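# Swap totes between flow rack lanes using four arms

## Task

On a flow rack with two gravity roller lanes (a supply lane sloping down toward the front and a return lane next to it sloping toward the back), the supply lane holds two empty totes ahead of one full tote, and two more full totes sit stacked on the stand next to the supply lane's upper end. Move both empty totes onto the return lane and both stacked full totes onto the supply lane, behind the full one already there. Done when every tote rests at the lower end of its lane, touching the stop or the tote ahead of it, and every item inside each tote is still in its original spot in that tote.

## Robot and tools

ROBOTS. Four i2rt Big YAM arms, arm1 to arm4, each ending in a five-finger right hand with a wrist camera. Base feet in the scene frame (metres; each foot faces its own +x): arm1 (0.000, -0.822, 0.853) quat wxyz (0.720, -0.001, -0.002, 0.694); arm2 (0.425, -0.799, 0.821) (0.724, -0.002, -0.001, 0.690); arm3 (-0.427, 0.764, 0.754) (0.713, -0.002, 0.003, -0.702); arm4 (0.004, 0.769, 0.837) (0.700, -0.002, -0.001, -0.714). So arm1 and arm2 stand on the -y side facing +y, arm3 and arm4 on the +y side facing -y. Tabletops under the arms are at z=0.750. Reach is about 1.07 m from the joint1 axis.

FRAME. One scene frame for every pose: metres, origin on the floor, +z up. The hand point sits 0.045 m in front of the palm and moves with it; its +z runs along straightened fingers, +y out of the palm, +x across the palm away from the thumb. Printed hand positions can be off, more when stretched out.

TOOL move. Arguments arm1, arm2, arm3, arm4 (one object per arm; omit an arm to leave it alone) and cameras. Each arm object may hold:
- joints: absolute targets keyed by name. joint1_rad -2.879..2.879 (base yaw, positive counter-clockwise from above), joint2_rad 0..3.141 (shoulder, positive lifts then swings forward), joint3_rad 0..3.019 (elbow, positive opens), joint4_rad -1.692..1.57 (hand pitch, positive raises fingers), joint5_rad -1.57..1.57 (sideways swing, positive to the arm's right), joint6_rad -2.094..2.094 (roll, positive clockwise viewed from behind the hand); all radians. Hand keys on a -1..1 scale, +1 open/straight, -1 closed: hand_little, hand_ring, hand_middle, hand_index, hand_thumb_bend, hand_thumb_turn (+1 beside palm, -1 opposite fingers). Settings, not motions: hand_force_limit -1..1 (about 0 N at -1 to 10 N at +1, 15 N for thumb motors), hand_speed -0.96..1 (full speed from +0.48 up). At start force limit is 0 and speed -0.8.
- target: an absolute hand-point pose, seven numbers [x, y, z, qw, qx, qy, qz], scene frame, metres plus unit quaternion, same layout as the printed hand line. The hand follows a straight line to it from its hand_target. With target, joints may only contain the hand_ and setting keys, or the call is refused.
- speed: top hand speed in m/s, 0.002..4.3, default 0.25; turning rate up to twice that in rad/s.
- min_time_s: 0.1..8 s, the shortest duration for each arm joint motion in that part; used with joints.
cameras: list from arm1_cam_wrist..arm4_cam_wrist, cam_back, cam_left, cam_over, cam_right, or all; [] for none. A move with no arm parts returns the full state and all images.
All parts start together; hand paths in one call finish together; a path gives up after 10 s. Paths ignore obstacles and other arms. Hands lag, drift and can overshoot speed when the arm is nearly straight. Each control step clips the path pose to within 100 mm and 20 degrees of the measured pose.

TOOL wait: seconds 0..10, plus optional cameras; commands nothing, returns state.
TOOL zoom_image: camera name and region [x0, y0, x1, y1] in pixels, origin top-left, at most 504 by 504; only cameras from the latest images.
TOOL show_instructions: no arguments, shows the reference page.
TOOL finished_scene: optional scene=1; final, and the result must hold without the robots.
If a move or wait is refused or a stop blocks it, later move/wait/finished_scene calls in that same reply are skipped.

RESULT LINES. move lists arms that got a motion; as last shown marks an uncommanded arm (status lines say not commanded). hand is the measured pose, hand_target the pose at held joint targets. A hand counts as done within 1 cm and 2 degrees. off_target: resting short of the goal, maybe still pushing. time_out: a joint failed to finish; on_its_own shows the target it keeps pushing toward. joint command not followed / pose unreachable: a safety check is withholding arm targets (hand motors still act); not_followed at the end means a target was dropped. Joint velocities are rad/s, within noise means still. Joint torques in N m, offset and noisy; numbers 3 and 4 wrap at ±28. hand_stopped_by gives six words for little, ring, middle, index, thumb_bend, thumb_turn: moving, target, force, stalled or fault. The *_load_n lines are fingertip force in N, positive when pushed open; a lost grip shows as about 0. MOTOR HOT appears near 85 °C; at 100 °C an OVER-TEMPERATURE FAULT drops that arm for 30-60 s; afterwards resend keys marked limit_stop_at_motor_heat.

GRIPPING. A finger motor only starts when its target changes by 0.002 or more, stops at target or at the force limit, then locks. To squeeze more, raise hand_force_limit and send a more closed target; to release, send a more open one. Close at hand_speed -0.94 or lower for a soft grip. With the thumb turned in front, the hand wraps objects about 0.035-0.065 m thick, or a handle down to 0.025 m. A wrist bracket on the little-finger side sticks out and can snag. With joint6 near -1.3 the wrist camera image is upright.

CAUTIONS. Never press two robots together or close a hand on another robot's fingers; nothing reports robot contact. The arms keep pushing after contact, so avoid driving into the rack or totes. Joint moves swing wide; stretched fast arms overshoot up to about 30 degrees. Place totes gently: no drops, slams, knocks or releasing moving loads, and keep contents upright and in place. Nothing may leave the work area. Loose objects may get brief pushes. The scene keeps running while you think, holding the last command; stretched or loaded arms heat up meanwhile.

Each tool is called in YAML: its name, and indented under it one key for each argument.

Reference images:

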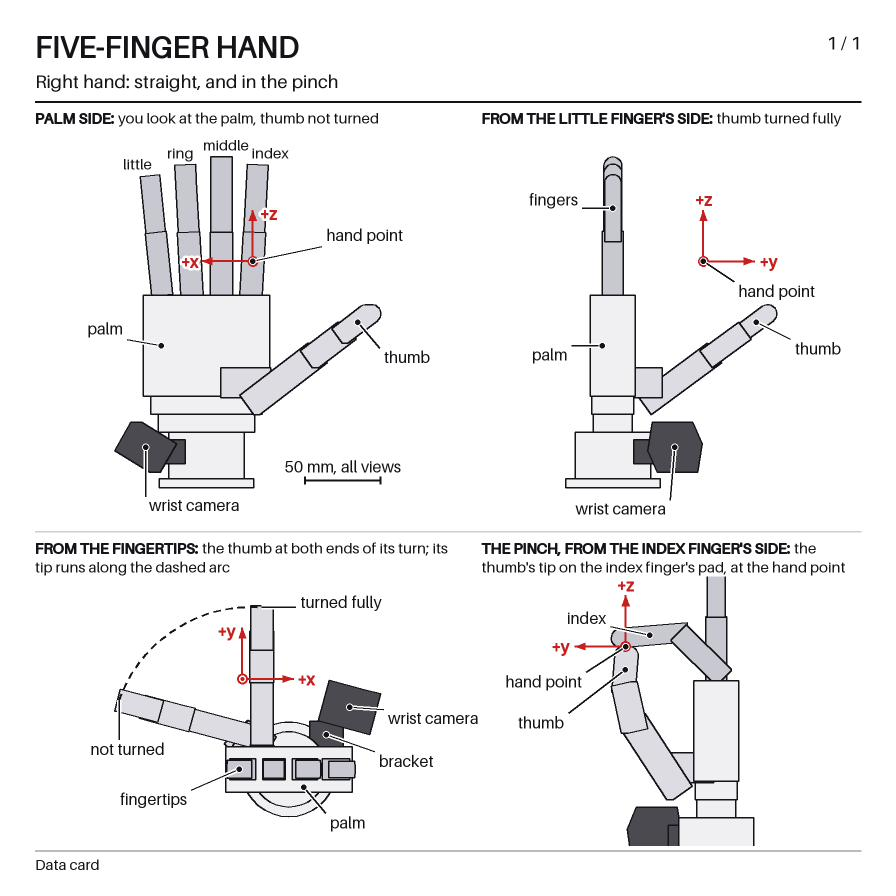

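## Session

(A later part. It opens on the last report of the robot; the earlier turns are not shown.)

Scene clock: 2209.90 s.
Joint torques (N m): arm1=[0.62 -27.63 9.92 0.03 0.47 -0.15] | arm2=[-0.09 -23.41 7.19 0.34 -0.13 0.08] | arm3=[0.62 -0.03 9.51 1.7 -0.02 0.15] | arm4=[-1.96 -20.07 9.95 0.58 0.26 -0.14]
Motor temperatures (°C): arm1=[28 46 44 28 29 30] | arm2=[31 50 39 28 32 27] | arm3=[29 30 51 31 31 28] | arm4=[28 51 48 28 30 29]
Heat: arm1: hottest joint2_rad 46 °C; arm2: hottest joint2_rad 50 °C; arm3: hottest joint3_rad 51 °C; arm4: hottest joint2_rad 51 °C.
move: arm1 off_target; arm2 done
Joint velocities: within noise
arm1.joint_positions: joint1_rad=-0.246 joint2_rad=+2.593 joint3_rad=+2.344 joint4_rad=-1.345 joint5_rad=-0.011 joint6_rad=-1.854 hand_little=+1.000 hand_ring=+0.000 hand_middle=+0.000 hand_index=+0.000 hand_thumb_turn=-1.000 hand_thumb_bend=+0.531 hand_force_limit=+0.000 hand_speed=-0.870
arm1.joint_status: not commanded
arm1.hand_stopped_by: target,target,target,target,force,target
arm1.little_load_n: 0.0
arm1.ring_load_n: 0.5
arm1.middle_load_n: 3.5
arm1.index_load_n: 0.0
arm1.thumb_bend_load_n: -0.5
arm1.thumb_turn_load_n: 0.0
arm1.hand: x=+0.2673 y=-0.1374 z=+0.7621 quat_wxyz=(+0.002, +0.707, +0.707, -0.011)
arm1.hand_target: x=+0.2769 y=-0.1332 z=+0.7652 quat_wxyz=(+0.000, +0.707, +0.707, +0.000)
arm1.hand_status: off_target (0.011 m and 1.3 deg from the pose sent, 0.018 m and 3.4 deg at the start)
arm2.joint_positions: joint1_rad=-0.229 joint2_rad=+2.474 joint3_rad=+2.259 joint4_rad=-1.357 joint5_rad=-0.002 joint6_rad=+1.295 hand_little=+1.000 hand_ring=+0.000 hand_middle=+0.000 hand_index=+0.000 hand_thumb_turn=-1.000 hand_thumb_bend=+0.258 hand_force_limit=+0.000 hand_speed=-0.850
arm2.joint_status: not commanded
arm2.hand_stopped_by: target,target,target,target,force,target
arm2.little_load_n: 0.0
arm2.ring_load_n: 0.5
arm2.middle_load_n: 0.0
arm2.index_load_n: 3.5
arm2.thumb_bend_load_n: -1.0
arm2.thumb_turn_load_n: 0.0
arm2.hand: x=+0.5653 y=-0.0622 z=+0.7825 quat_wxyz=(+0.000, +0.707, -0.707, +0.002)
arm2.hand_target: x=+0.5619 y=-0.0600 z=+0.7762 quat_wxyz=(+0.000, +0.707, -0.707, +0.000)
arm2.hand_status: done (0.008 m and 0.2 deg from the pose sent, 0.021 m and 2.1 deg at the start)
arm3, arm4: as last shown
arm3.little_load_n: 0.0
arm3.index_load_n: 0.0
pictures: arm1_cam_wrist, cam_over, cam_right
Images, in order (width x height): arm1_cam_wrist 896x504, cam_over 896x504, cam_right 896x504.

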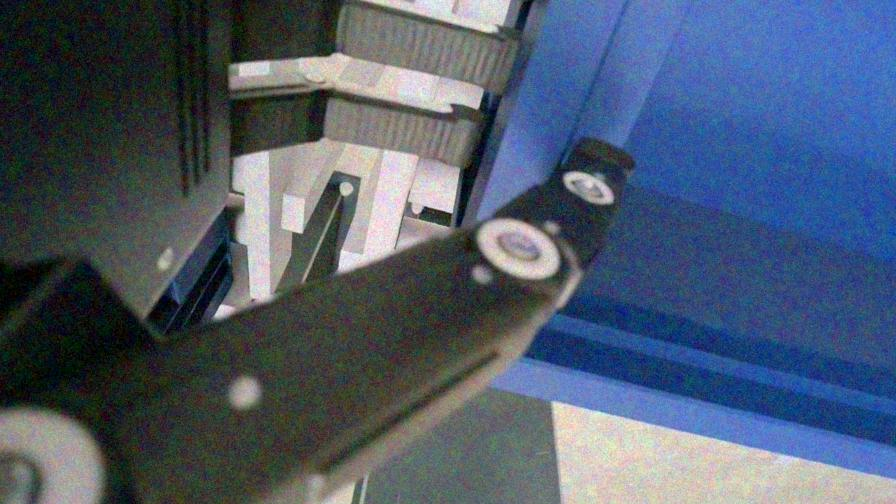

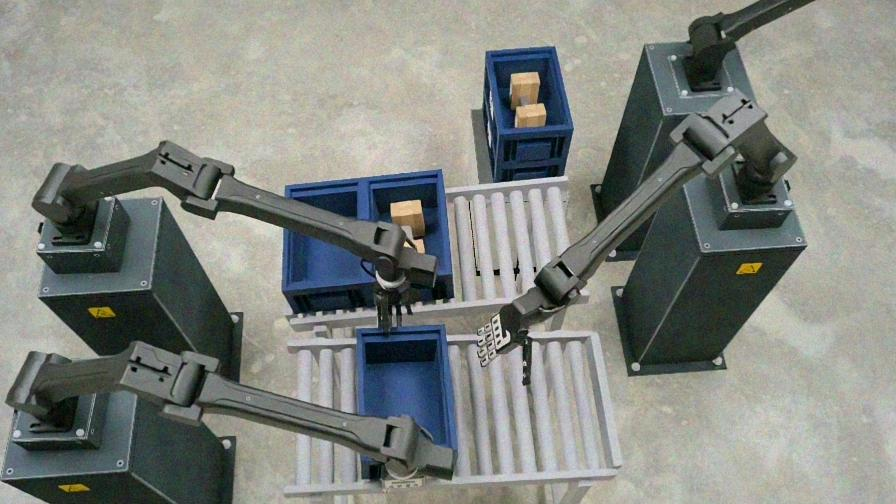

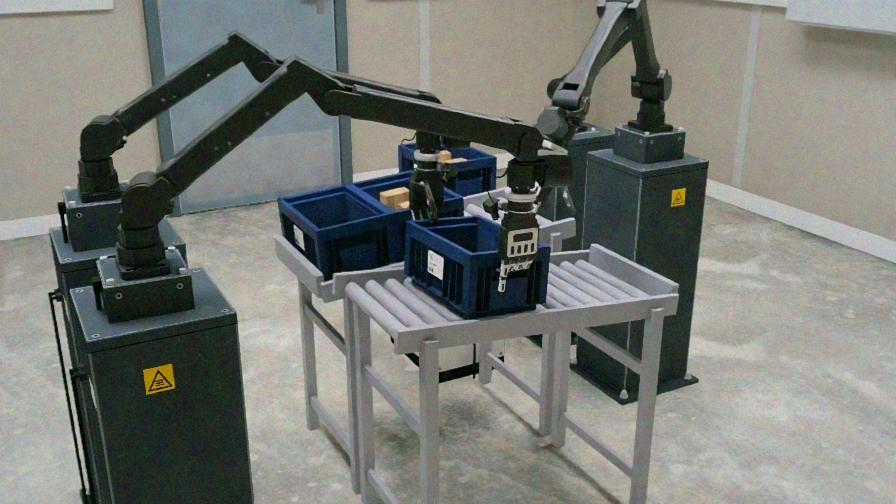

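move:
  arm1: {"target":[0.272,-0.134,0.780,0,0.7071,0.7071,0],"speed":0.04}
  arm2: {"target":[0.557,-0.058,0.811,0,0.7071,-0.7071,0],"speed":0.05}

move:
  arm1: {"target":[0.267,-0.133,0.765,0,0.7071,0.7071,0],"speed":0.03}
  arm2: {"target":[0.552,-0.060,0.770,0,0.7071,-0.7071,0],"speed":0.04}
  cameras: ["cam_over","cam_right","arm1_cam_wrist"]

zoom_image:
  camera: "cam_over"
  region: [280, 310, 480, 504]

Scene clock: 2221.40 s.
Joint torques (N m): arm1=[1.03 -29.86 9.26 -0.58 0.47 -0.1] | arm2=[0.32 -25.82 9.83 -0.99 -0.39 0.02] | arm3=[0.44 1.14 9.46 1.87 0 0.14] | arm4=[-1.26 -19.9 9.85 0.65 0.23 -0.18]
Motor temperatures (°C): arm1=[28 48 44 28 29 30] | arm2=[31 51 38 28 32 27] | arm3=[29 30 51 31 31 28] | arm4=[28 51 49 28 30 29]
Heat: arm1: hottest joint2_rad 48 °C; arm2: hottest joint2_rad 51 °C; arm3: hottest joint3_rad 51 °C; arm4: hottest joint2_rad 51 °C.
move: arm1 off_target; arm2 off_target
Joint velocities: within noise
arm1.joint_positions: joint1_rad=-0.246 joint2_rad=+2.593 joint3_rad=+2.341 joint4_rad=-1.345 joint5_rad=-0.011 joint6_rad=-1.854 hand_little=+1.000 hand_ring=+0.000 hand_middle=+0.000 hand_index=+0.000 hand_thumb_turn=-1.000 hand_thumb_bend=+0.531 hand_force_limit=+0.000 hand_speed=-0.870
arm1.joint_status: not commanded
arm1.hand_stopped_by: target,target,target,target,force,target
arm1.little_load_n: 0.0
arm1.ring_load_n: 0.5
arm1.middle_load_n: 2.5
arm1.index_load_n: 0.0
arm1.thumb_bend_load_n: 0.0
arm1.thumb_turn_load_n: 0.0
arm1.hand: x=+0.2670 y=-0.1384 z=+0.7610 quat_wxyz=(+0.003, +0.707, +0.707, -0.012)
arm1.hand_target: x=+0.2719 y=-0.1342 z=+0.7799 quat_wxyz=(+0.000, +0.707, +0.707, +0.000)
arm1.hand_status: off_target (0.020 m and 1.4 deg from the pose sent, 0.019 m and 1.3 deg at the start)
arm2.joint_positions: joint1_rad=-0.229 joint2_rad=+2.474 joint3_rad=+2.259 joint4_rad=-1.393 joint5_rad=+0.003 joint6_rad=+1.308 hand_little=+1.000 hand_ring=+0.000 hand_middle=+0.000 hand_index=+0.000 hand_thumb_turn=-1.000 hand_thumb_bend=+0.258 hand_force_limit=+0.000 hand_speed=-0.850
arm2.joint_status: not commanded
arm2.hand_stopped_by: target,target,target,target,force,target
arm2.little_load_n: 0.0
arm2.ring_load_n: 0.0
arm2.middle_load_n: 0.5
arm2.index_load_n: 2.5
arm2.thumb_bend_load_n: 0.0
arm2.thumb_turn_load_n: 0.0
arm2.hand: x=+0.5641 y=-0.0710 z=+0.7818 quat_wxyz=(+0.014, +0.702, -0.712, +0.013)
arm2.hand_target: x=+0.5567 y=-0.0587 z=+0.8110 quat_wxyz=(+0.000, +0.707, -0.707, +0.000)
arm2.hand_status: off_target (0.033 m and 2.3 deg from the pose sent, 0.030 m and 0.2 deg at the start)
arm3, arm4: as last shown
arm3.middle_load_n: 0.5
arm3.thumb_bend_load_n: -0.5
arm4.index_load_n: -0.5
arm4.thumb_turn_load_n: -0.5
pictures: none

Scene clock: 2222.93 s.
Joint torques (N m): arm1=[1.55 -28.69 8.73 -0.05 0.36 -0.03] | arm2=[0.62 -23.65 6.86 0.43 -0.28 0.1] | arm3=[0.5 0.09 9.47 1.84 0.07 0.14] | arm4=[-1.9 -20.78 9.92 0.68 0.24 -0.15]
Motor temperatures (°C): arm1=[28 48 44 28 29 30] | arm2=[31 51 38 28 32 27] | arm3=[29 30 51 31 31 28] | arm4=[28 51 49 28 30 29]
Heat: arm1: hottest joint2_rad 48 °C; arm2: hottest joint2_rad 51 °C; arm3: hottest joint3_rad 51 °C; arm4: hottest joint2_rad 51 °C.
move: arm1 done; arm2 off_target
Joint velocities: within noise
arm1.joint_positions: joint1_rad=-0.246 joint2_rad=+2.593 joint3_rad=+2.334 joint4_rad=-1.331 joint5_rad=-0.008 joint6_rad=-1.854 hand_little=+1.000 hand_ring=+0.000 hand_middle=+0.000 hand_index=+0.000 hand_thumb_turn=-1.000 hand_thumb_bend=+0.531 hand_force_limit=+0.000 hand_speed=-0.870
arm1.joint_status: not commanded
arm1.hand_stopped_by: target,target,target,target,force,target
arm1.little_load_n: 0.0
arm1.ring_load_n: 0.0
arm1.middle_load_n: 0.0
arm1.index_load_n: 0.0
arm1.thumb_bend_load_n: 0.0
arm1.thumb_turn_load_n: 0.0
arm1.hand: x=+0.2679 y=-0.1373 z=+0.7585 quat_wxyz=(+0.002, +0.707, +0.707, -0.008)
arm1.hand_target: x=+0.2670 y=-0.1330 z=+0.7651 quat_wxyz=(+0.000, +0.707, +0.707, +0.000)
arm1.hand_status: done (0.008 m and 1.0 deg from the pose sent, 0.007 m and 1.4 deg at the start)
arm2.joint_positions: joint1_rad=-0.229 joint2_rad=+2.474 joint3_rad=+2.239 joint4_rad=-1.339 joint5_rad=+0.001 joint6_rad=+1.308 hand_little=+1.000 hand_ring=+0.000 hand_middle=+0.000 hand_index=+0.001 hand_thumb_turn=-1.000 hand_thumb_bend=+0.258 hand_force_limit=+0.000 hand_speed=-0.850
arm2.joint_status: not commanded
arm2.hand_stopped_by: target,target,target,target,force,target
arm2.little_load_n: 0.0
arm2.ring_load_n: 0.0
arm2.middle_load_n: 0.5
arm2.index_load_n: 5.5
arm2.thumb_bend_load_n: -1.5
arm2.thumb_turn_load_n: 0.0
arm2.hand: x=+0.5658 y=-0.0638 z=+0.7746 quat_wxyz=(+0.000, +0.702, -0.712, +0.004)
arm2.hand_target: x=+0.5520 y=-0.0603 z=+0.7702 quat_wxyz=(+0.000, +0.707, -0.707, +0.000)
arm2.hand_status: off_target (0.015 m and 0.9 deg from the pose sent, 0.020 m and 2.3 deg at the start)
arm3.joint_positions: joint1_rad=-0.026 joint2_rad=+0.630 joint3_rad=+1.389 joint4_rad=-1.340 joint5_rad=-0.157 joint6_rad=+1.589 hand_little=+1.000 hand_ring=+1.000 hand_middle=+1.000 hand_index=+1.000 hand_thumb_turn=+1.000 hand_thumb_bend=+1.000 hand_force_limit=+0.000 hand_speed=-0.800
arm3.joint_status: not commanded
arm3.hand_stopped_by: target,target,target,target,target,target
arm3.little_load_n: 0.0
arm3.ring_load_n: 0.0
arm3.middle_load_n: 0.0
arm3.index_load_n: 0.0
arm3.thumb_bend_load_n: 0.0
arm3.thumb_turn_load_n: 0.0
arm3.hand: x=-0.3370 y=+0.4980 z=+1.3101 quat_wxyz=(-0.382, -0.602, -0.639, +0.287)
arm3.hand_target: x=-0.3372 y=+0.5000 z=+1.3192 quat_wxyz=(-0.389, -0.602, -0.634, +0.291)
arm3.hand_status: not commanded
arm4: as last shown
arm4.middle_load_n: -0.5
arm4.index_load_n: 0.0
arm4.thumb_turn_load_n: 0.0
pictures: arm1_cam_wrist, cam_over, cam_right
Images, in order (width x height): arm1_cam_wrist 896x504, cam_over 896x504, cam_right 896x504.

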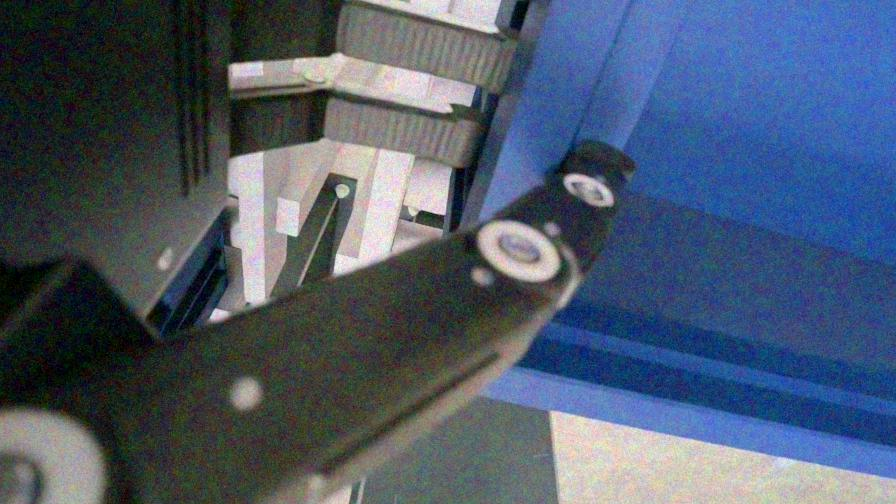

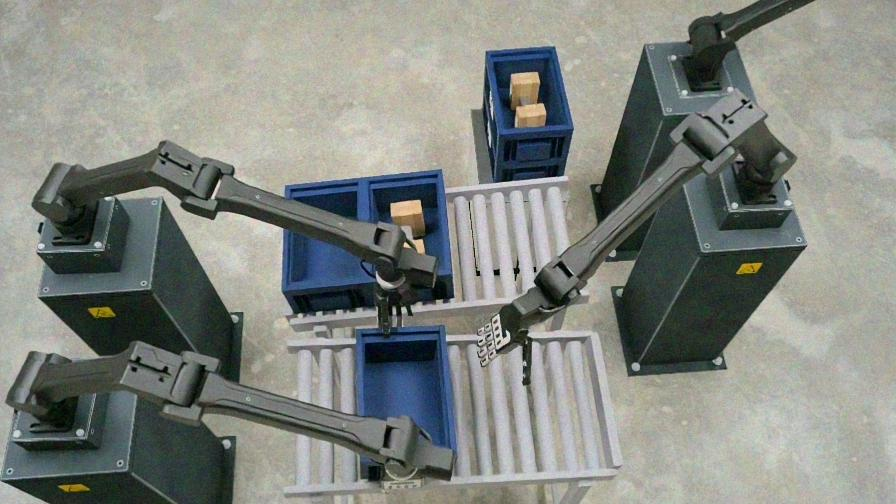

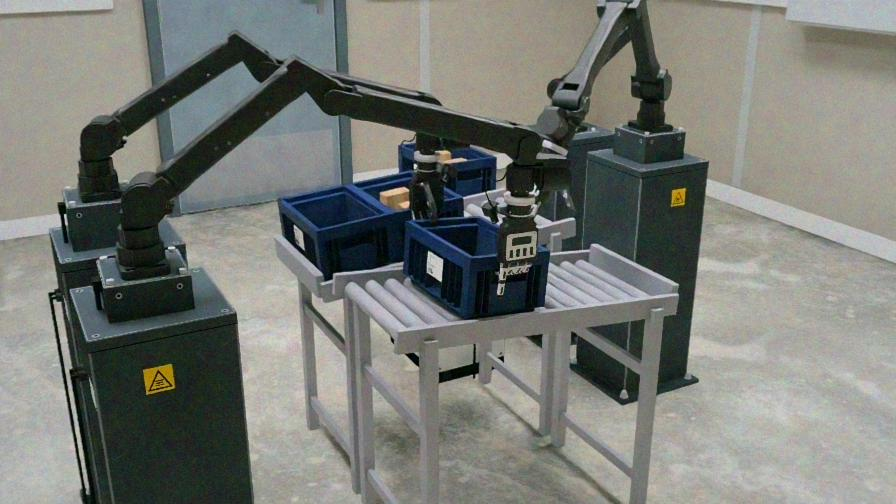

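Scaled by 2.520.

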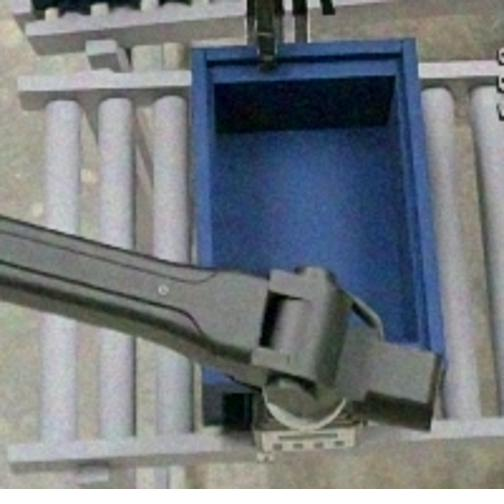

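move:
  arm1: {"target":[0.267,-0.133,0.79,0,0.7071,0.7071,0],"speed":0.05}
  arm2: {"target":[0.550,-0.060,0.805,0,0.7071,-0.7071,0],"speed":0.05}
  cameras: ["cam_over"]

Scene clock: 2265.33 s.
Joint torques (N m): arm1=[1.44 -30.51 10.06 -0.76 0.35 -0.04] | arm2=[0.97 -26.4 8.8 -0.77 -0.31 0.11] | arm3=[0.26 0.67 9.33 1.68 -0.03 0.19] | arm4=[-1.49 -20.54 9.87 0.62 0.26 -0.15]
Motor temperatures (°C): arm1=[28 52 42 28 29 30] | arm2=[31 51 39 28 32 27] | arm3=[29 30 51 31 31 28] | arm4=[28 51 49 28 30 29]
Heat: arm1: hottest joint2_rad 52 °C; arm2: hottest joint2_rad 51 °C; arm3: hottest joint3_rad 51 °C; arm4: hottest joint2_rad 51 °C.
move: arm1 off_target; arm2 off_target
Joint velocities: within noise
arm1.joint_positions: joint1_rad=-0.246 joint2_rad=+2.589 joint3_rad=+2.334 joint4_rad=-1.356 joint5_rad=-0.008 joint6_rad=-1.854 hand_little=+1.000 hand_ring=+0.000 hand_middle=+0.000 hand_index=+0.000 hand_thumb_turn=-1.000 hand_thumb_bend=+0.531 hand_force_limit=+0.000 hand_speed=-0.870
arm1.joint_status: not commanded
arm1.hand_stopped_by: target,target,target,target,force,target
arm1.little_load_n: 0.0
arm1.ring_load_n: 0.5
arm1.middle_load_n: 2.0
arm1.index_load_n: 0.0
arm1.thumb_bend_load_n: 0.0
arm1.thumb_turn_load_n: 0.0
arm1.hand: x=+0.2663 y=-0.1428 z=+0.7617 quat_wxyz=(+0.007, +0.707, +0.707, -0.017)
arm1.hand_target: x=+0.2669 y=-0.1334 z=+0.7897 quat_wxyz=(+0.000, +0.707, +0.707, +0.000)
arm1.hand_status: off_target (0.030 m and 2.2 deg from the pose sent, 0.032 m and 1.0 deg at the start)
arm2.joint_positions: joint1_rad=-0.229 joint2_rad=+2.473 joint3_rad=+2.239 joint4_rad=-1.374 joint5_rad=+0.001 joint6_rad=+1.309 hand_little=+1.000 hand_ring=+0.000 hand_middle=+0.001 hand_index=+0.001 hand_thumb_turn=-1.000 hand_thumb_bend=+0.258 hand_force_limit=+0.000 hand_speed=-0.850
arm2.joint_status: not commanded
arm2.hand_stopped_by: target,target,target,target,force,target
arm2.little_load_n: 0.0
arm2.ring_load_n: 0.0
arm2.middle_load_n: 1.5
arm2.index_load_n: 3.0
arm2.thumb_bend_load_n: -1.0
arm2.thumb_turn_load_n: 0.0
arm2.hand: x=+0.5633 y=-0.0727 z=+0.7751 quat_wxyz=(+0.015, +0.702, -0.712, +0.012)
arm2.hand_target: x=+0.5498 y=-0.0607 z=+0.8048 quat_wxyz=(+0.000, +0.707, -0.707, +0.000)
arm2.hand_status: off_target (0.035 m and 2.3 deg from the pose sent, 0.035 m and 0.9 deg at the start)
arm3, arm4: as last shown
arm4.middle_load_n: 0.0
Images, in order (width x height): cam_over 896x504.

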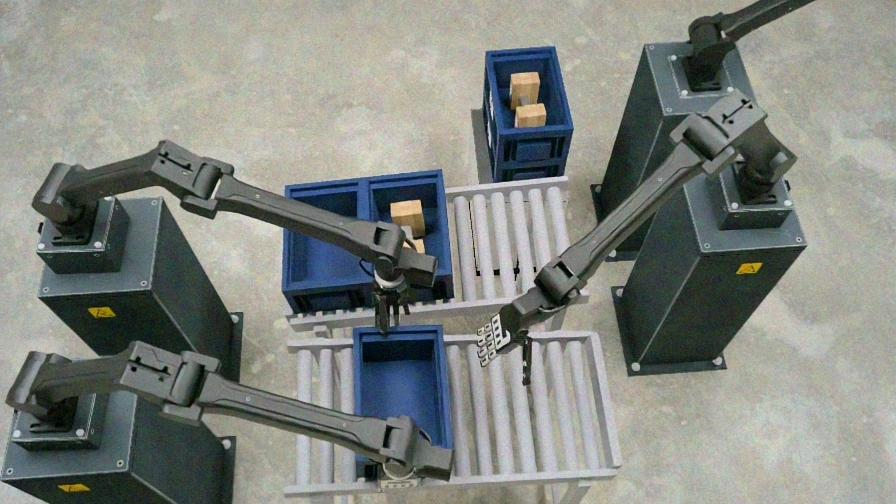

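move:
  arm1: {"target":[0.264,-0.128,0.81,0,0.7071,0.7071,0],"speed":0.05}
  arm2: {"target":[0.544,-0.055,0.825,0,0.7071,-0.7071,0],"speed":0.05}
  cameras: ["cam_over"]

zoom_image:
  camera: "cam_over"
  region: [280, 300, 520, 504]

Scene clock: 2277.43 s.
Joint torques (N m): arm1=[1.32 -30.97 13.33 -0.83 0.42 0.02] | arm2=[0.79 -26.4 10.92 -0.91 -0.34 0.13] | arm3=[-0.44 0.15 9.35 1.55 -0.01 0.14] | arm4=[-1.32 -20.19 9.74 0.76 0.24 -0.15]
Motor temperatures (°C): arm1=[28 53 42 28 29 30] | arm2=[31 52 40 28 32 27] | arm3=[29 30 51 31 31 28] | arm4=[28 51 49 28 30 29]
Heat: arm1: hottest joint2_rad 53 °C; arm2: hottest joint2_rad 52 °C; arm3: hottest joint3_rad 51 °C; arm4: hottest joint2_rad 51 °C.
move: arm1 off_target; arm2 off_target
Joint velocities: within noise
arm1.joint_positions: joint1_rad=-0.237 joint2_rad=+2.588 joint3_rad=+2.336 joint4_rad=-1.402 joint5_rad=-0.010 joint6_rad=-1.854 hand_little=+1.000 hand_ring=+0.000 hand_middle=+0.000 hand_index=+0.000 hand_thumb_turn=-1.000 hand_thumb_bend=+0.531 hand_force_limit=+0.000 hand_speed=-0.870
arm1.joint_status: not commanded
arm1.hand_stopped_by: target,target,target,target,force,target
arm1.little_load_n: 0.0
arm1.ring_load_n: 0.0
arm1.middle_load_n: 5.0
arm1.index_load_n: 0.0
arm1.thumb_bend_load_n: 0.0
arm1.thumb_turn_load_n: 0.0
arm1.hand: x=+0.2571 y=-0.1515 z=+0.7642 quat_wxyz=(+0.017, +0.704, +0.709, -0.037)
arm1.hand_target: x=+0.2633 y=-0.1300 z=+0.8101 quat_wxyz=(+0.000, +0.707, +0.707, +0.000)
arm1.hand_status: off_target (0.052 m and 4.7 deg from the pose sent, 0.051 m and 2.2 deg at the start)
arm2.joint_positions: joint1_rad=-0.217 joint2_rad=+2.469 joint3_rad=+2.250 joint4_rad=-1.420 joint5_rad=+0.001 joint6_rad=+1.316 hand_little=+1.000 hand_ring=+0.000 hand_middle=+0.001 hand_index=+0.000 hand_thumb_turn=-1.000 hand_thumb_bend=+0.258 hand_force_limit=+0.000 hand_speed=-0.850
arm2.joint_status: not commanded
arm2.hand_stopped_by: target,target,target,target,force,target
arm2.little_load_n: 0.0
arm2.ring_load_n: 2.0
arm2.middle_load_n: 1.0
arm2.index_load_n: 0.5
arm2.thumb_bend_load_n: 0.0
arm2.thumb_turn_load_n: 0.0
arm2.hand: x=+0.5526 y=-0.0779 z=+0.7823 quat_wxyz=(+0.028, +0.703, -0.710, +0.020)
arm2.hand_target: x=+0.5436 y=-0.0571 z=+0.8251 quat_wxyz=(+0.000, +0.707, -0.707, -0.001)
arm2.hand_status: off_target (0.049 m and 3.9 deg from the pose sent, 0.056 m and 2.3 deg at the start)
arm3, arm4: as last shown
Images, in order (width x height): cam_over 896x504.

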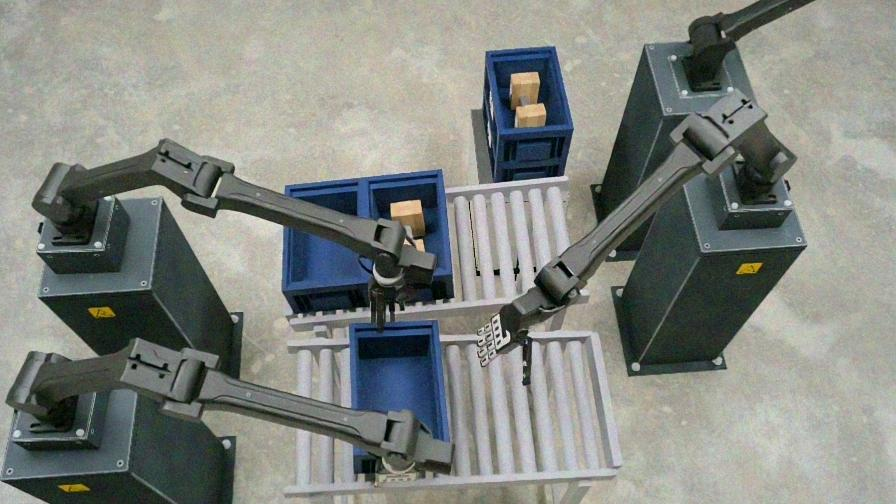

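Scaled by 2.100.

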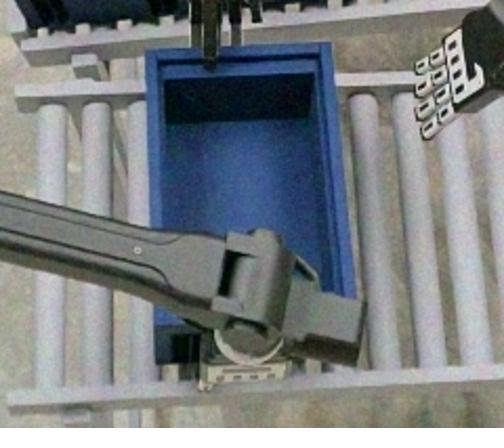

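move:
  arm1: {"target":[0.268,-0.130,0.775,0,0.7071,0.7071,0],"speed":0.05}
  arm2: {"target":[0.548,-0.057,0.783,0,0.7071,-0.7071,0],"speed":0.05}
  cameras: ["cam_over","arm1_cam_wrist"]

zoom_image:
  camera: "cam_over"
  region: [280, 300, 520, 504]

Scene clock: 2285.70 s.
Joint torques (N m): arm1=[0.85 -28.04 11.21 -0.05 0.46 -0.03] | arm2=[0.21 -23.53 7.86 0.42 -0.29 0.08] | arm3=[-0.32 0.62 9.62 1.94 -0.04 0.12] | arm4=[-1.03 -20.25 9.8 0.65 0.22 -0.15]
Motor temperatures (°C): arm1=[28 53 42 28 29 30] | arm2=[31 53 41 28 32 27] | arm3=[29 30 51 31 31 28] | arm4=[28 51 49 28 30 29]
Heat: arm1: hottest joint2_rad 53 °C; arm2: hottest joint2_rad 53 °C; arm3: hottest joint3_rad 51 °C; arm4: hottest joint2_rad 51 °C.
move: arm1 off_target; arm2 off_target
Joint velocities: within noise
arm1.joint_positions: joint1_rad=-0.237 joint2_rad=+2.588 joint3_rad=+2.336 joint4_rad=-1.361 joint5_rad=-0.011 joint6_rad=-1.854 hand_little=+1.000 hand_ring=+0.000 hand_middle=+0.000 hand_index=+0.000 hand_thumb_turn=-1.000 hand_thumb_bend=+0.531 hand_force_limit=+0.000 hand_speed=-0.870
arm1.joint_status: not commanded
arm1.hand_stopped_by: target,target,target,target,force,target
arm1.little_load_n: 0.0
arm1.ring_load_n: 0.0
arm1.middle_load_n: 3.5
arm1.index_load_n: 0.0
arm1.thumb_bend_load_n: 0.0
arm1.thumb_turn_load_n: 0.0
arm1.hand: x=+0.2600 y=-0.1408 z=+0.7629 quat_wxyz=(+0.007, +0.704, +0.710, -0.019)
arm1.hand_target: x=+0.2678 y=-0.1304 z=+0.7752 quat_wxyz=(+0.000, +0.707, +0.707, +0.000)
arm1.hand_status: off_target (0.018 m and 2.3 deg from the pose sent, 0.026 m and 4.7 deg at the start)
arm2.joint_positions: joint1_rad=-0.217 joint2_rad=+2.469 joint3_rad=+2.250 joint4_rad=-1.370 joint5_rad=+0.001 joint6_rad=+1.316 hand_little=+1.000 hand_ring=+0.000 hand_middle=+0.001 hand_index=+0.000 hand_thumb_turn=-1.000 hand_thumb_bend=+0.258 hand_force_limit=+0.000 hand_speed=-0.850
arm2.joint_status: not commanded
arm2.hand_stopped_by: target,target,target,target,force,target
arm2.little_load_n: 0.0
arm2.ring_load_n: 0.5
arm2.middle_load_n: 0.5
arm2.index_load_n: 2.0
arm2.thumb_bend_load_n: -0.5
arm2.thumb_turn_load_n: 0.0
arm2.hand: x=+0.5561 y=-0.0648 z=+0.7824 quat_wxyz=(+0.006, +0.704, -0.710, +0.007)
arm2.hand_target: x=+0.5481 y=-0.0573 z=+0.7830 quat_wxyz=(+0.000, +0.707, -0.707, +0.000)
arm2.hand_status: off_target (0.011 m and 1.2 deg from the pose sent, 0.021 m and 3.9 deg at the start)
arm3, arm4: as last shown
arm4.thumb_turn_load_n: -0.5
pictures: arm1_cam_wrist, cam_over
Images, in order (width x height): arm1_cam_wrist 896x504, cam_over 896x504.

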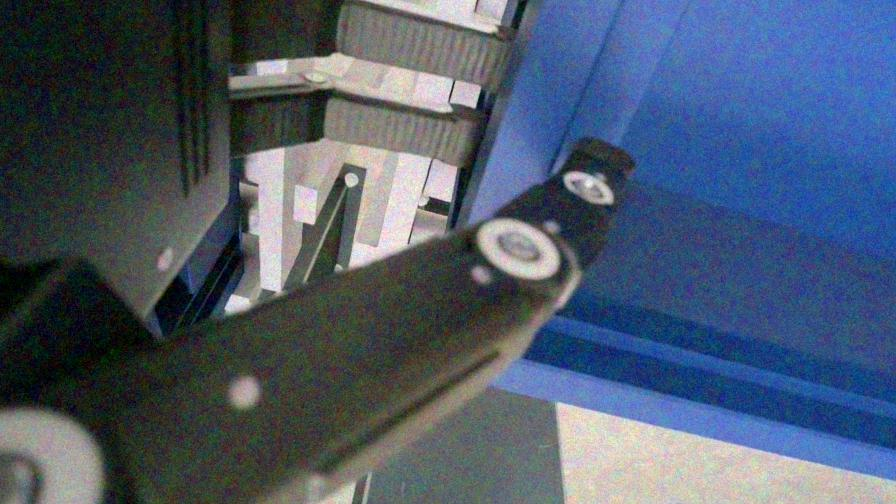

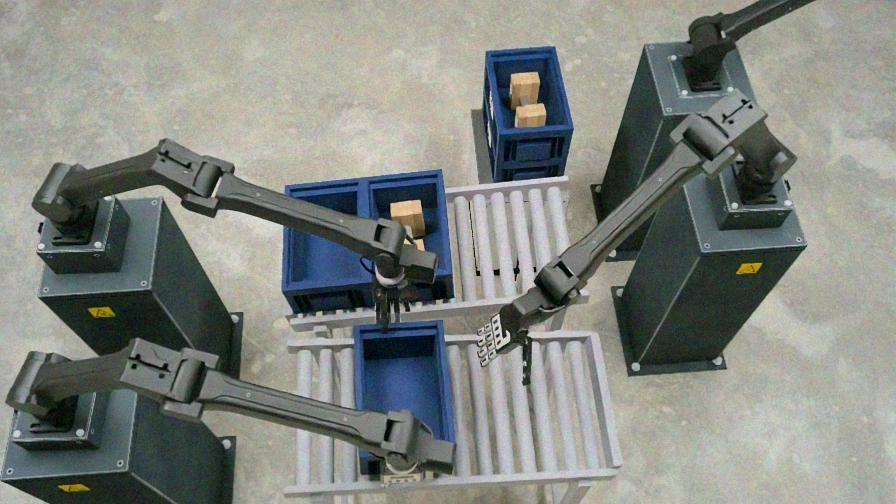

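Scaled by 2.100.

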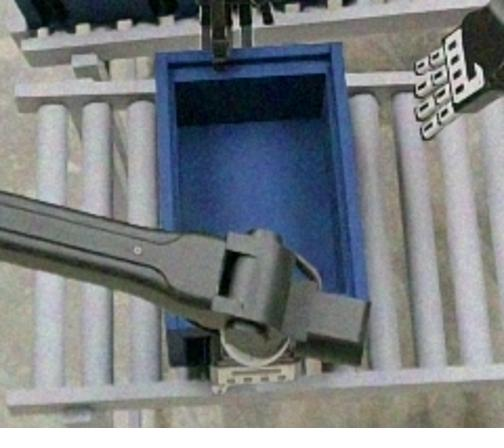

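move:
  arm1: {"target":[0.269,-0.130,0.757,0,0.7071,0.7071,0],"speed":0.05}
  arm2: {"target":[0.550,-0.057,0.765,0,0.7071,-0.7071,0],"speed":0.05}
  cameras: ["cam_over","cam_right"]

zoom_image:
  camera: "cam_over"
  region: [280, 300, 520, 504]

Scene clock: 2296.87 s.
Joint torques (N m): arm1=[0.85 -26.52 10.59 0.06 0.46 -0.05] | arm2=[0.21 -22.89 6.98 0.4 -0.29 0.05] | arm3=[0.38 0.09 9.55 1.85 -0.08 0.18] | arm4=[-1.79 -20.13 9.87 0.72 0.26 -0.12]
Motor temperatures (°C): arm1=[28 53 42 28 29 30] | arm2=[31 53 41 28 32 27] | arm3=[29 30 51 31 31 28] | arm4=[28 51 49 28 30 29]
Heat: arm1: hottest joint2_rad 53 °C; arm2: hottest joint2_rad 53 °C; arm3: hottest joint3_rad 51 °C; arm4: hottest joint2_rad 51 °C.
move: arm1 done; arm2 off_target
Joint velocities: within noise
arm1.joint_positions: joint1_rad=-0.237 joint2_rad=+2.591 joint3_rad=+2.336 joint4_rad=-1.334 joint5_rad=-0.011 joint6_rad=-1.854 hand_little=+1.000 hand_ring=+0.000 hand_middle=+0.000 hand_index=+0.000 hand_thumb_turn=-1.000 hand_thumb_bend=+0.531 hand_force_limit=+0.000 hand_speed=-0.870
arm1.joint_status: not commanded
arm1.hand_stopped_by: target,target,target,target,force,target
arm1.little_load_n: 0.0
arm1.ring_load_n: 1.0
arm1.middle_load_n: 1.0
arm1.index_load_n: 0.0
arm1.thumb_bend_load_n: 0.0
arm1.thumb_turn_load_n: 0.0
arm1.hand: x=+0.2617 y=-0.1345 z=+0.7602 quat_wxyz=(+0.001, +0.704, +0.710, -0.008)
arm1.hand_target: x=+0.2689 y=-0.1301 z=+0.7572 quat_wxyz=(+0.000, +0.707, +0.707, +0.000)
arm1.hand_status: done (0.009 m and 1.1 deg from the pose sent, 0.015 m and 2.3 deg at the start)
arm2.joint_positions: joint1_rad=-0.217 joint2_rad=+2.478 joint3_rad=+2.250 joint4_rad=-1.338 joint5_rad=+0.001 joint6_rad=+1.316 hand_little=+1.000 hand_ring=+0.000 hand_middle=+0.001 hand_index=+0.001 hand_thumb_turn=-1.000 hand_thumb_bend=+0.258 hand_force_limit=+0.000 hand_speed=-0.850
arm2.joint_status: not commanded
arm2.hand_stopped_by: target,target,target,target,force,target
arm2.little_load_n: 0.0
arm2.ring_load_n: 0.0
arm2.middle_load_n: 1.0
arm2.index_load_n: 5.0
arm2.thumb_bend_load_n: -1.5
arm2.thumb_turn_load_n: 2.0
arm2.hand: x=+0.5580 y=-0.0581 z=+0.7759 quat_wxyz=(-0.004, +0.704, -0.710, +0.002)
arm2.hand_target: x=+0.5501 y=-0.0573 z=+0.7650 quat_wxyz=(+0.000, +0.707, -0.707, +0.000)
arm2.hand_status: off_target (0.014 m and 0.7 deg from the pose sent, 0.020 m and 1.2 deg at the start)
arm3, arm4: as last shown
arm4.middle_load_n: -0.5
arm4.thumb_turn_load_n: 0.0
Images, in order (width x height): cam_over 896x504, cam_right 896x504.

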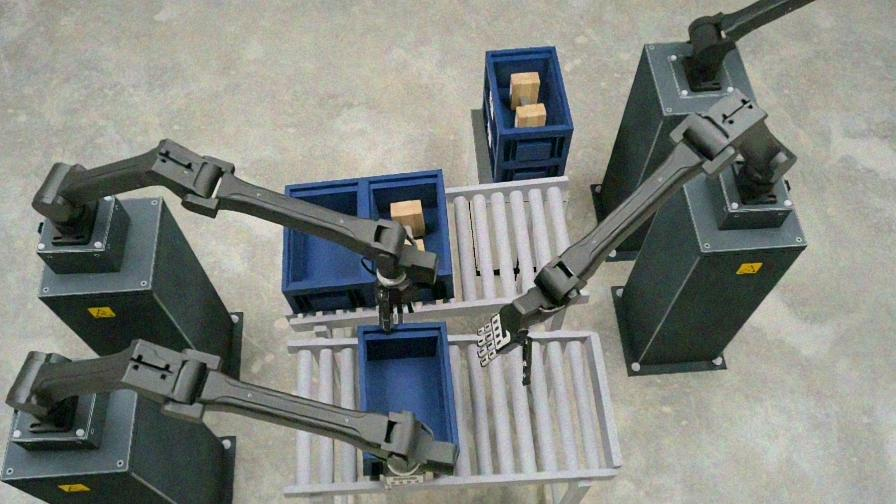

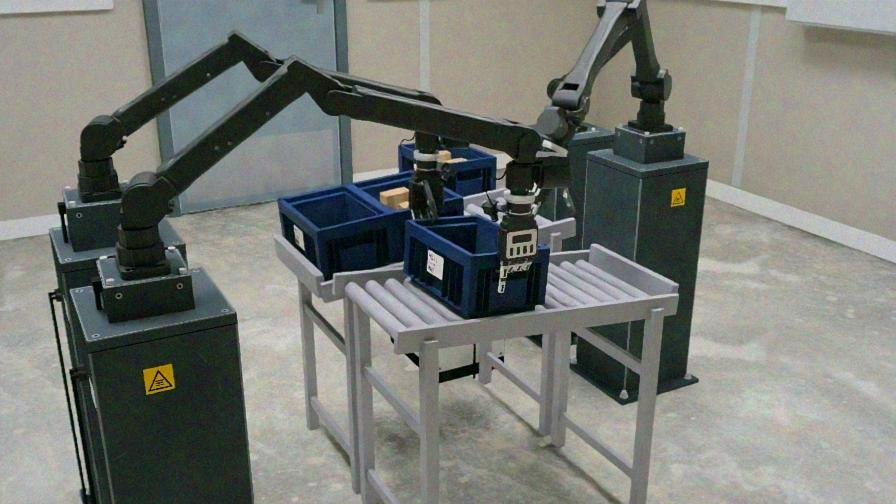

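Scaled by 2.100.

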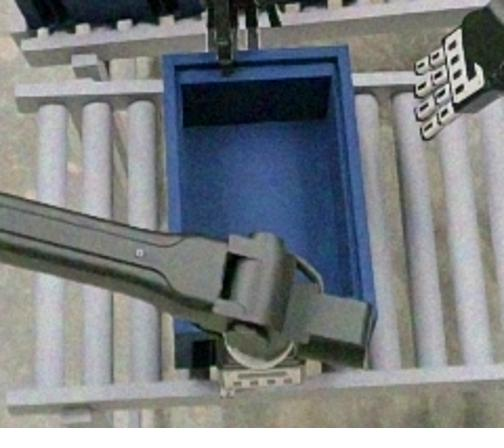

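move:
  arm1: {"joints":{"hand_speed":-0.6,"hand_thumb_bend":1}}
  arm2: {"joints":{"hand_speed":-0.6,"hand_thumb_bend":1}}
  cameras: ["cam_over"]

zoom_image:
  camera: "cam_over"
  region: [280, 300, 520, 504]

Scene clock: 2303.87 s.
Joint torques (N m): arm1=[0.85 -26.75 10.62 0.02 0.47 -0.04] | arm2=[0.26 -23.06 7.1 0.24 -0.29 0.04] | arm3=[0.21 0.73 9.46 1.8 -0.08 0.13] | arm4=[-1.79 -19.84 9.87 0.7 0.25 -0.14]
Motor temperatures (°C): arm1=[28 52 42 28 29 30] | arm2=[31 53 40 28 32 27] | arm3=[29 30 51 31 31 28] | arm4=[28 51 49 28 30 29]
Heat: arm1: hottest joint2_rad 52 °C; arm2: hottest joint2_rad 53 °C; arm3: hottest joint3_rad 51 °C; arm4: hottest joint2_rad 51 °C.
move: arm1 done; arm2 done
Joint velocities: within noise
arm1.joint_positions: joint1_rad=-0.237 joint2_rad=+2.591 joint3_rad=+2.336 joint4_rad=-1.333 joint5_rad=-0.011 joint6_rad=-1.854 hand_little=+1.000 hand_ring=+0.000 hand_middle=+0.000 hand_index=+0.000 hand_thumb_turn=-1.000 hand_thumb_bend=+1.000 hand_force_limit=+0.000 hand_speed=-0.600
arm1.joint_status: all done
arm1.hand_stopped_by: target,target,target,target,target,target
arm1.little_load_n: 0.0
arm1.ring_load_n: 1.0
arm1.middle_load_n: 0.5
arm1.index_load_n: 0.0
arm1.thumb_bend_load_n: 0.0
arm1.thumb_turn_load_n: 0.0
arm1.hand: x=+0.2618 y=-0.1344 z=+0.7600 quat_wxyz=(+0.001, +0.704, +0.710, -0.008)
arm1.hand_target: x=+0.2689 y=-0.1301 z=+0.7573 quat_wxyz=(+0.000, +0.707, +0.707, +0.000)
arm1.hand_status: not commanded
arm2.joint_positions: joint1_rad=-0.217 joint2_rad=+2.481 joint3_rad=+2.248 joint4_rad=-1.334 joint5_rad=+0.001 joint6_rad=+1.316 hand_little=+1.000 hand_ring=+0.000 hand_middle=+0.000 hand_index=+0.000 hand_thumb_turn=-1.000 hand_thumb_bend=+1.000 hand_force_limit=+0.000 hand_speed=-0.600
arm2.joint_status: all done
arm2.hand_stopped_by: target,target,target,target,target,target
arm2.little_load_n: 0.0
arm2.ring_load_n: 0.0
arm2.middle_load_n: 0.0
arm2.index_load_n: 2.0
arm2.thumb_bend_load_n: 0.0
arm2.thumb_turn_load_n: 0.0
arm2.hand: x=+0.5580 y=-0.0582 z=+0.7736 quat_wxyz=(-0.004, +0.704, -0.710, +0.002)
arm2.hand_target: x=+0.5501 y=-0.0573 z=+0.7651 quat_wxyz=(+0.000, +0.707, -0.707, +0.000)
arm2.hand_status: not commanded
arm3: as last shown
arm4.joint_positions: joint1_rad=+0.566 joint2_rad=+2.209 joint3_rad=+1.638 joint4_rad=-0.548 joint5_rad=+0.255 joint6_rad=+0.483 hand_little=+1.000 hand_ring=+1.000 hand_middle=+1.000 hand_index=+1.000 hand_thumb_turn=+1.000 hand_thumb_bend=+1.000 hand_force_limit=+0.000 hand_speed=-0.800
arm4.joint_status: not commanded
arm4.hand_stopped_by: target,target,target,target,target,target
arm4.little_load_n: 0.0
arm4.ring_load_n: -0.5
arm4.middle_load_n: 0.0
arm4.index_load_n: 0.0
arm4.thumb_bend_load_n: 0.0
arm4.thumb_turn_load_n: 0.0
arm4.hand: x=+0.3753 y=+0.1650 z=+0.7623 quat_wxyz=(-0.001, +0.002, -0.966, +0.257)
arm4.hand_target: x=+0.3744 y=+0.1507 z=+0.7582 quat_wxyz=(+0.000, +0.000, -0.966, +0.259)
arm4.hand_status: not commanded
Images, in order (width x height): cam_over 896x504.

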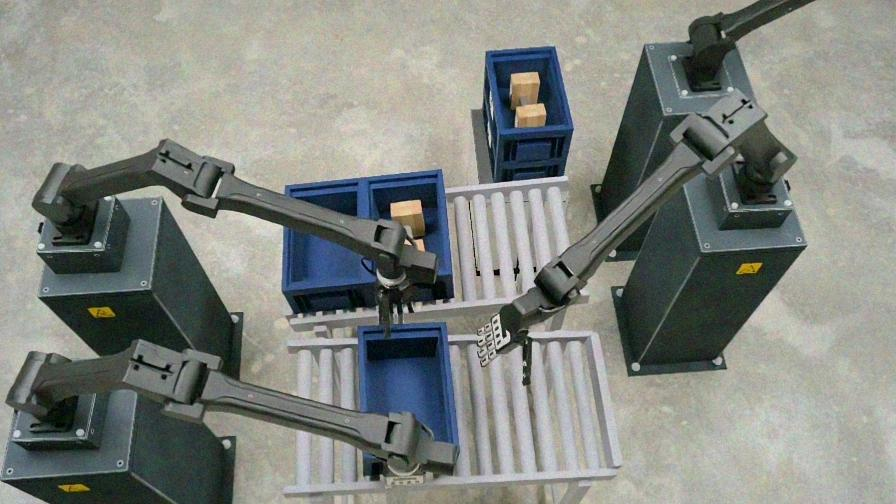

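Scaled by 2.100.

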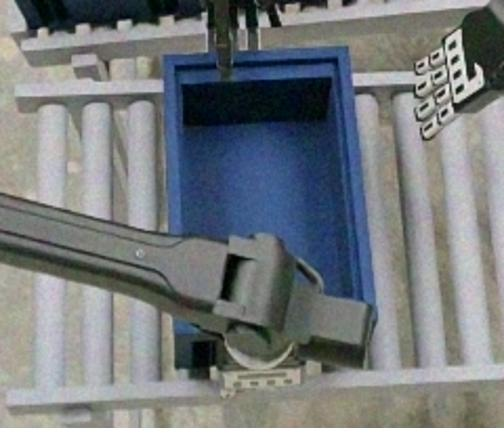

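move:
  arm4: {"target":[0.43,0.105,0.762,0,0,-0.966,0.259],"speed":0.08}
  cameras: ["cam_over"]

zoom_image:
  camera: "cam_over"
  region: [320, 260, 600, 484]

Scene clock: 2321.10 s.
Joint torques (N m): arm1=[0.73 -26.58 10.62 0.05 0.47 -0.05] | arm2=[0.26 -23.24 7.09 0.21 -0.28 0.05] | arm3=[0.67 -0.03 9.57 1.85 0.01 0.16] | arm4=[0.03 -22.48 10.7 0.44 0.36 0.02]
Motor temperatures (°C): arm1=[28 50 42 28 29 30] | arm2=[30 50 38 28 32 27] | arm3=[29 30 51 31 31 28] | arm4=[28 51 49 28 30 29]
Heat: arm1: hottest joint2_rad 50 °C; arm2: hottest joint2_rad 50 °C; arm3: hottest joint3_rad 51 °C; arm4: hottest joint2_rad 51 °C.
move: arm4 off_target
Joint velocities: within noise
arm1, arm2, arm3: as last shown
arm1.ring_load_n: 1.5
arm1.index_load_n: 0.5
arm2.index_load_n: 2.5
arm4.joint_positions: joint1_rad=+0.578 joint2_rad=+2.375 joint3_rad=+1.970 joint4_rad=-0.716 joint5_rad=+0.267 joint6_rad=+0.498 hand_little=+1.000 hand_ring=+1.000 hand_middle=+1.000 hand_index=+1.000 hand_thumb_turn=+1.000 hand_thumb_bend=+1.000 hand_force_limit=+0.000 hand_speed=-0.800
arm4.joint_status: not commanded
arm4.hand_stopped_by: target,target,target,target,target,target
arm4.little_load_n: 0.0
arm4.ring_load_n: 0.0
arm4.middle_load_n: 0.0
arm4.index_load_n: -0.5
arm4.thumb_bend_load_n: 0.0
arm4.thumb_turn_load_n: 0.0
arm4.hand: x=+0.4178 y=+0.1096 z=+0.7685 quat_wxyz=(+0.001, -0.001, -0.966, +0.259)
arm4.hand_target: x=+0.4296 y=+0.1055 z=+0.7623 quat_wxyz=(+0.000, +0.000, -0.966, +0.260)
arm4.hand_status: off_target (0.015 m and 0.2 deg from the pose sent, 0.081 m and 0.3 deg at the start)
Images, in order (width x height): cam_over 896x504.

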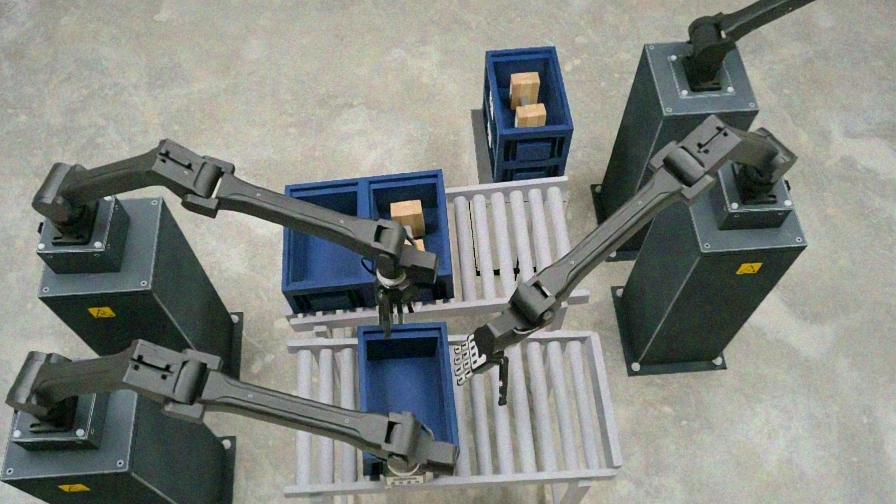

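Scaled by 1.800.

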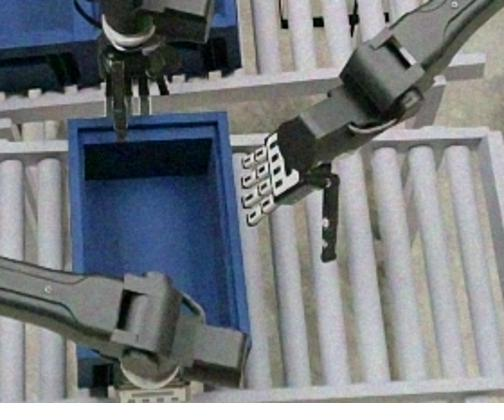

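move:
  arm1: {"joints":{"hand_speed":-0.3,"hand_index":0.25,"hand_middle":0.25,"hand_ring":0.25},"target":[0.239,-0.130,0.762,0,0.7071,0.7071,0],"speed":0.1}
  arm2: {"joints":{"hand_speed":-0.3,"hand_index":0.25,"hand_middle":0.25,"hand_ring":0.25},"target":[0.600,-0.055,0.767,0,0.7071,-0.7071,0],"speed":0.15}
  cameras: ["cam_over"]

zoom_image:
  camera: "cam_over"
  region: [320, 260, 600, 484]

Scene clock: 2329.37 s.
Joint torques (N m): arm1=[1.55 -28.98 8.88 -0.09 0.33 0.04] | arm2=[-0.32 -22.18 10.29 -0.65 -0.09 -0.05] | arm3=[0.73 0.79 9.4 1.57 -0.02 0.12] | arm4=[-0.26 -22.53 10.62 0.43 0.33 0.01]
Motor temperatures (°C): arm1=[28 50 42 28 29 30] | arm2=[30 49 38 28 32 27] | arm3=[29 30 51 31 31 28] | arm4=[28 50 50 28 30 29]
Heat: arm1: hottest joint2_rad 50 °C; arm2: hottest joint2_rad 49 °C; arm3: hottest joint3_rad 51 °C; arm4: hottest joint2_rad 50 °C.
move: arm1 off_target; arm2 done
Joint velocities: within noise
arm1.joint_positions: joint1_rad=-0.208 joint2_rad=+2.584 joint3_rad=+2.294 joint4_rad=-1.309 joint5_rad=-0.008 joint6_rad=-1.825 hand_little=+1.000 hand_ring=+0.250 hand_middle=+0.250 hand_index=+0.250 hand_thumb_turn=-1.000 hand_thumb_bend=+1.000 hand_force_limit=+0.000 hand_speed=-0.300
arm1.joint_status: all done
arm1.hand_stopped_by: target,target,target,target,target,target
arm1.little_load_n: 0.0
arm1.ring_load_n: 0.0
arm1.middle_load_n: 0.0
arm1.index_load_n: 0.0
arm1.thumb_bend_load_n: 0.0
arm1.thumb_turn_load_n: 0.0
arm1.hand: x=+0.2397 y=-0.1361 z=+0.7504 quat_wxyz=(+0.005, +0.704, +0.710, -0.012)
arm1.hand_target: x=+0.2391 y=-0.1300 z=+0.7622 quat_wxyz=(+0.000, +0.707, +0.707, +0.000)
arm1.hand_status: off_target (0.013 m and 1.5 deg from the pose sent, 0.023 m and 1.1 deg at the start)
arm2.joint_positions: joint1_rad=-0.274 joint2_rad=+2.528 joint3_rad=+2.329 joint4_rad=-1.375 joint5_rad=-0.003 joint6_rad=+1.262 hand_little=+1.000 hand_ring=+0.250 hand_middle=+0.250 hand_index=+0.250 hand_thumb_turn=-1.000 hand_thumb_bend=+1.000 hand_force_limit=+0.000 hand_speed=-0.300
arm2.joint_status: all done
arm2.hand_stopped_by: target,target,target,target,target,target
arm2.little_load_n: 0.0
arm2.ring_load_n: 0.0
arm2.middle_load_n: 0.0
arm2.index_load_n: 0.0
arm2.thumb_bend_load_n: 0.0
arm2.thumb_turn_load_n: 0.0
arm2.hand: x=+0.6001 y=-0.0615 z=+0.7702 quat_wxyz=(+0.001, +0.703, -0.711, +0.002)
arm2.hand_target: x=+0.5999 y=-0.0554 z=+0.7669 quat_wxyz=(-0.001, +0.707, -0.707, +0.000)
arm2.hand_status: done (0.007 m and 0.7 deg from the pose sent, 0.043 m and 0.7 deg at the start)
arm3, arm4: as last shown
arm3.thumb_bend_load_n: -0.5
arm4.joint_positions: joint1_rad=+0.579 joint2_rad=+2.375 joint3_rad=+1.970 joint4_rad=-0.719 joint5_rad=+0.267 joint6_rad=+0.498 hand_little=+1.000 hand_ring=+1.000 hand_middle=+1.000 hand_index=+1.000 hand_thumb_turn=+1.000 hand_thumb_bend=+1.000 hand_force_limit=+0.000 hand_speed=-0.800
arm4.middle_load_n: -0.5
arm4.index_load_n: 0.0
arm4.hand: x=+0.4179 y=+0.1106 z=+0.7679 quat_wxyz=(+0.002, +0.000, -0.966, +0.257)
arm4.hand_target: x=+0.4296 y=+0.1056 z=+0.7621 quat_wxyz=(+0.000, +0.000, -0.966, +0.259)
Images, in order (width x height): cam_over 896x504.

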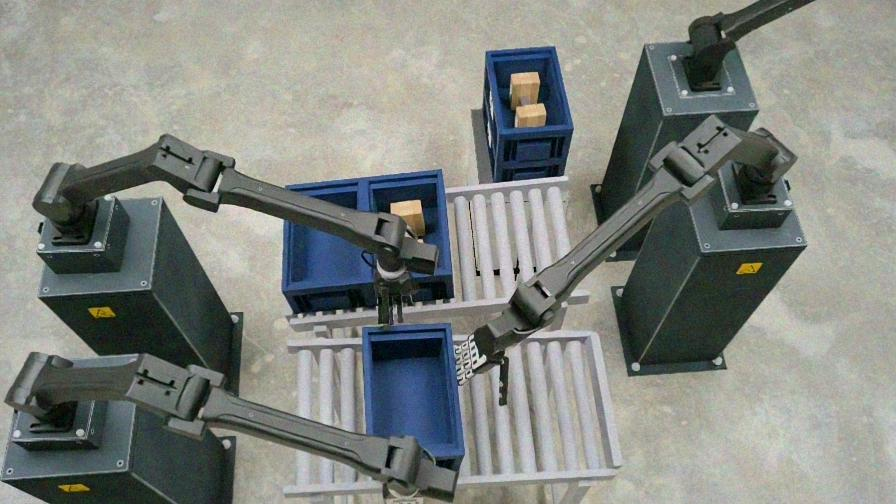

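Scaled by 1.800.

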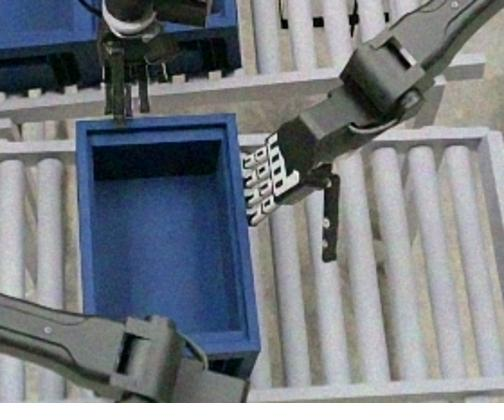

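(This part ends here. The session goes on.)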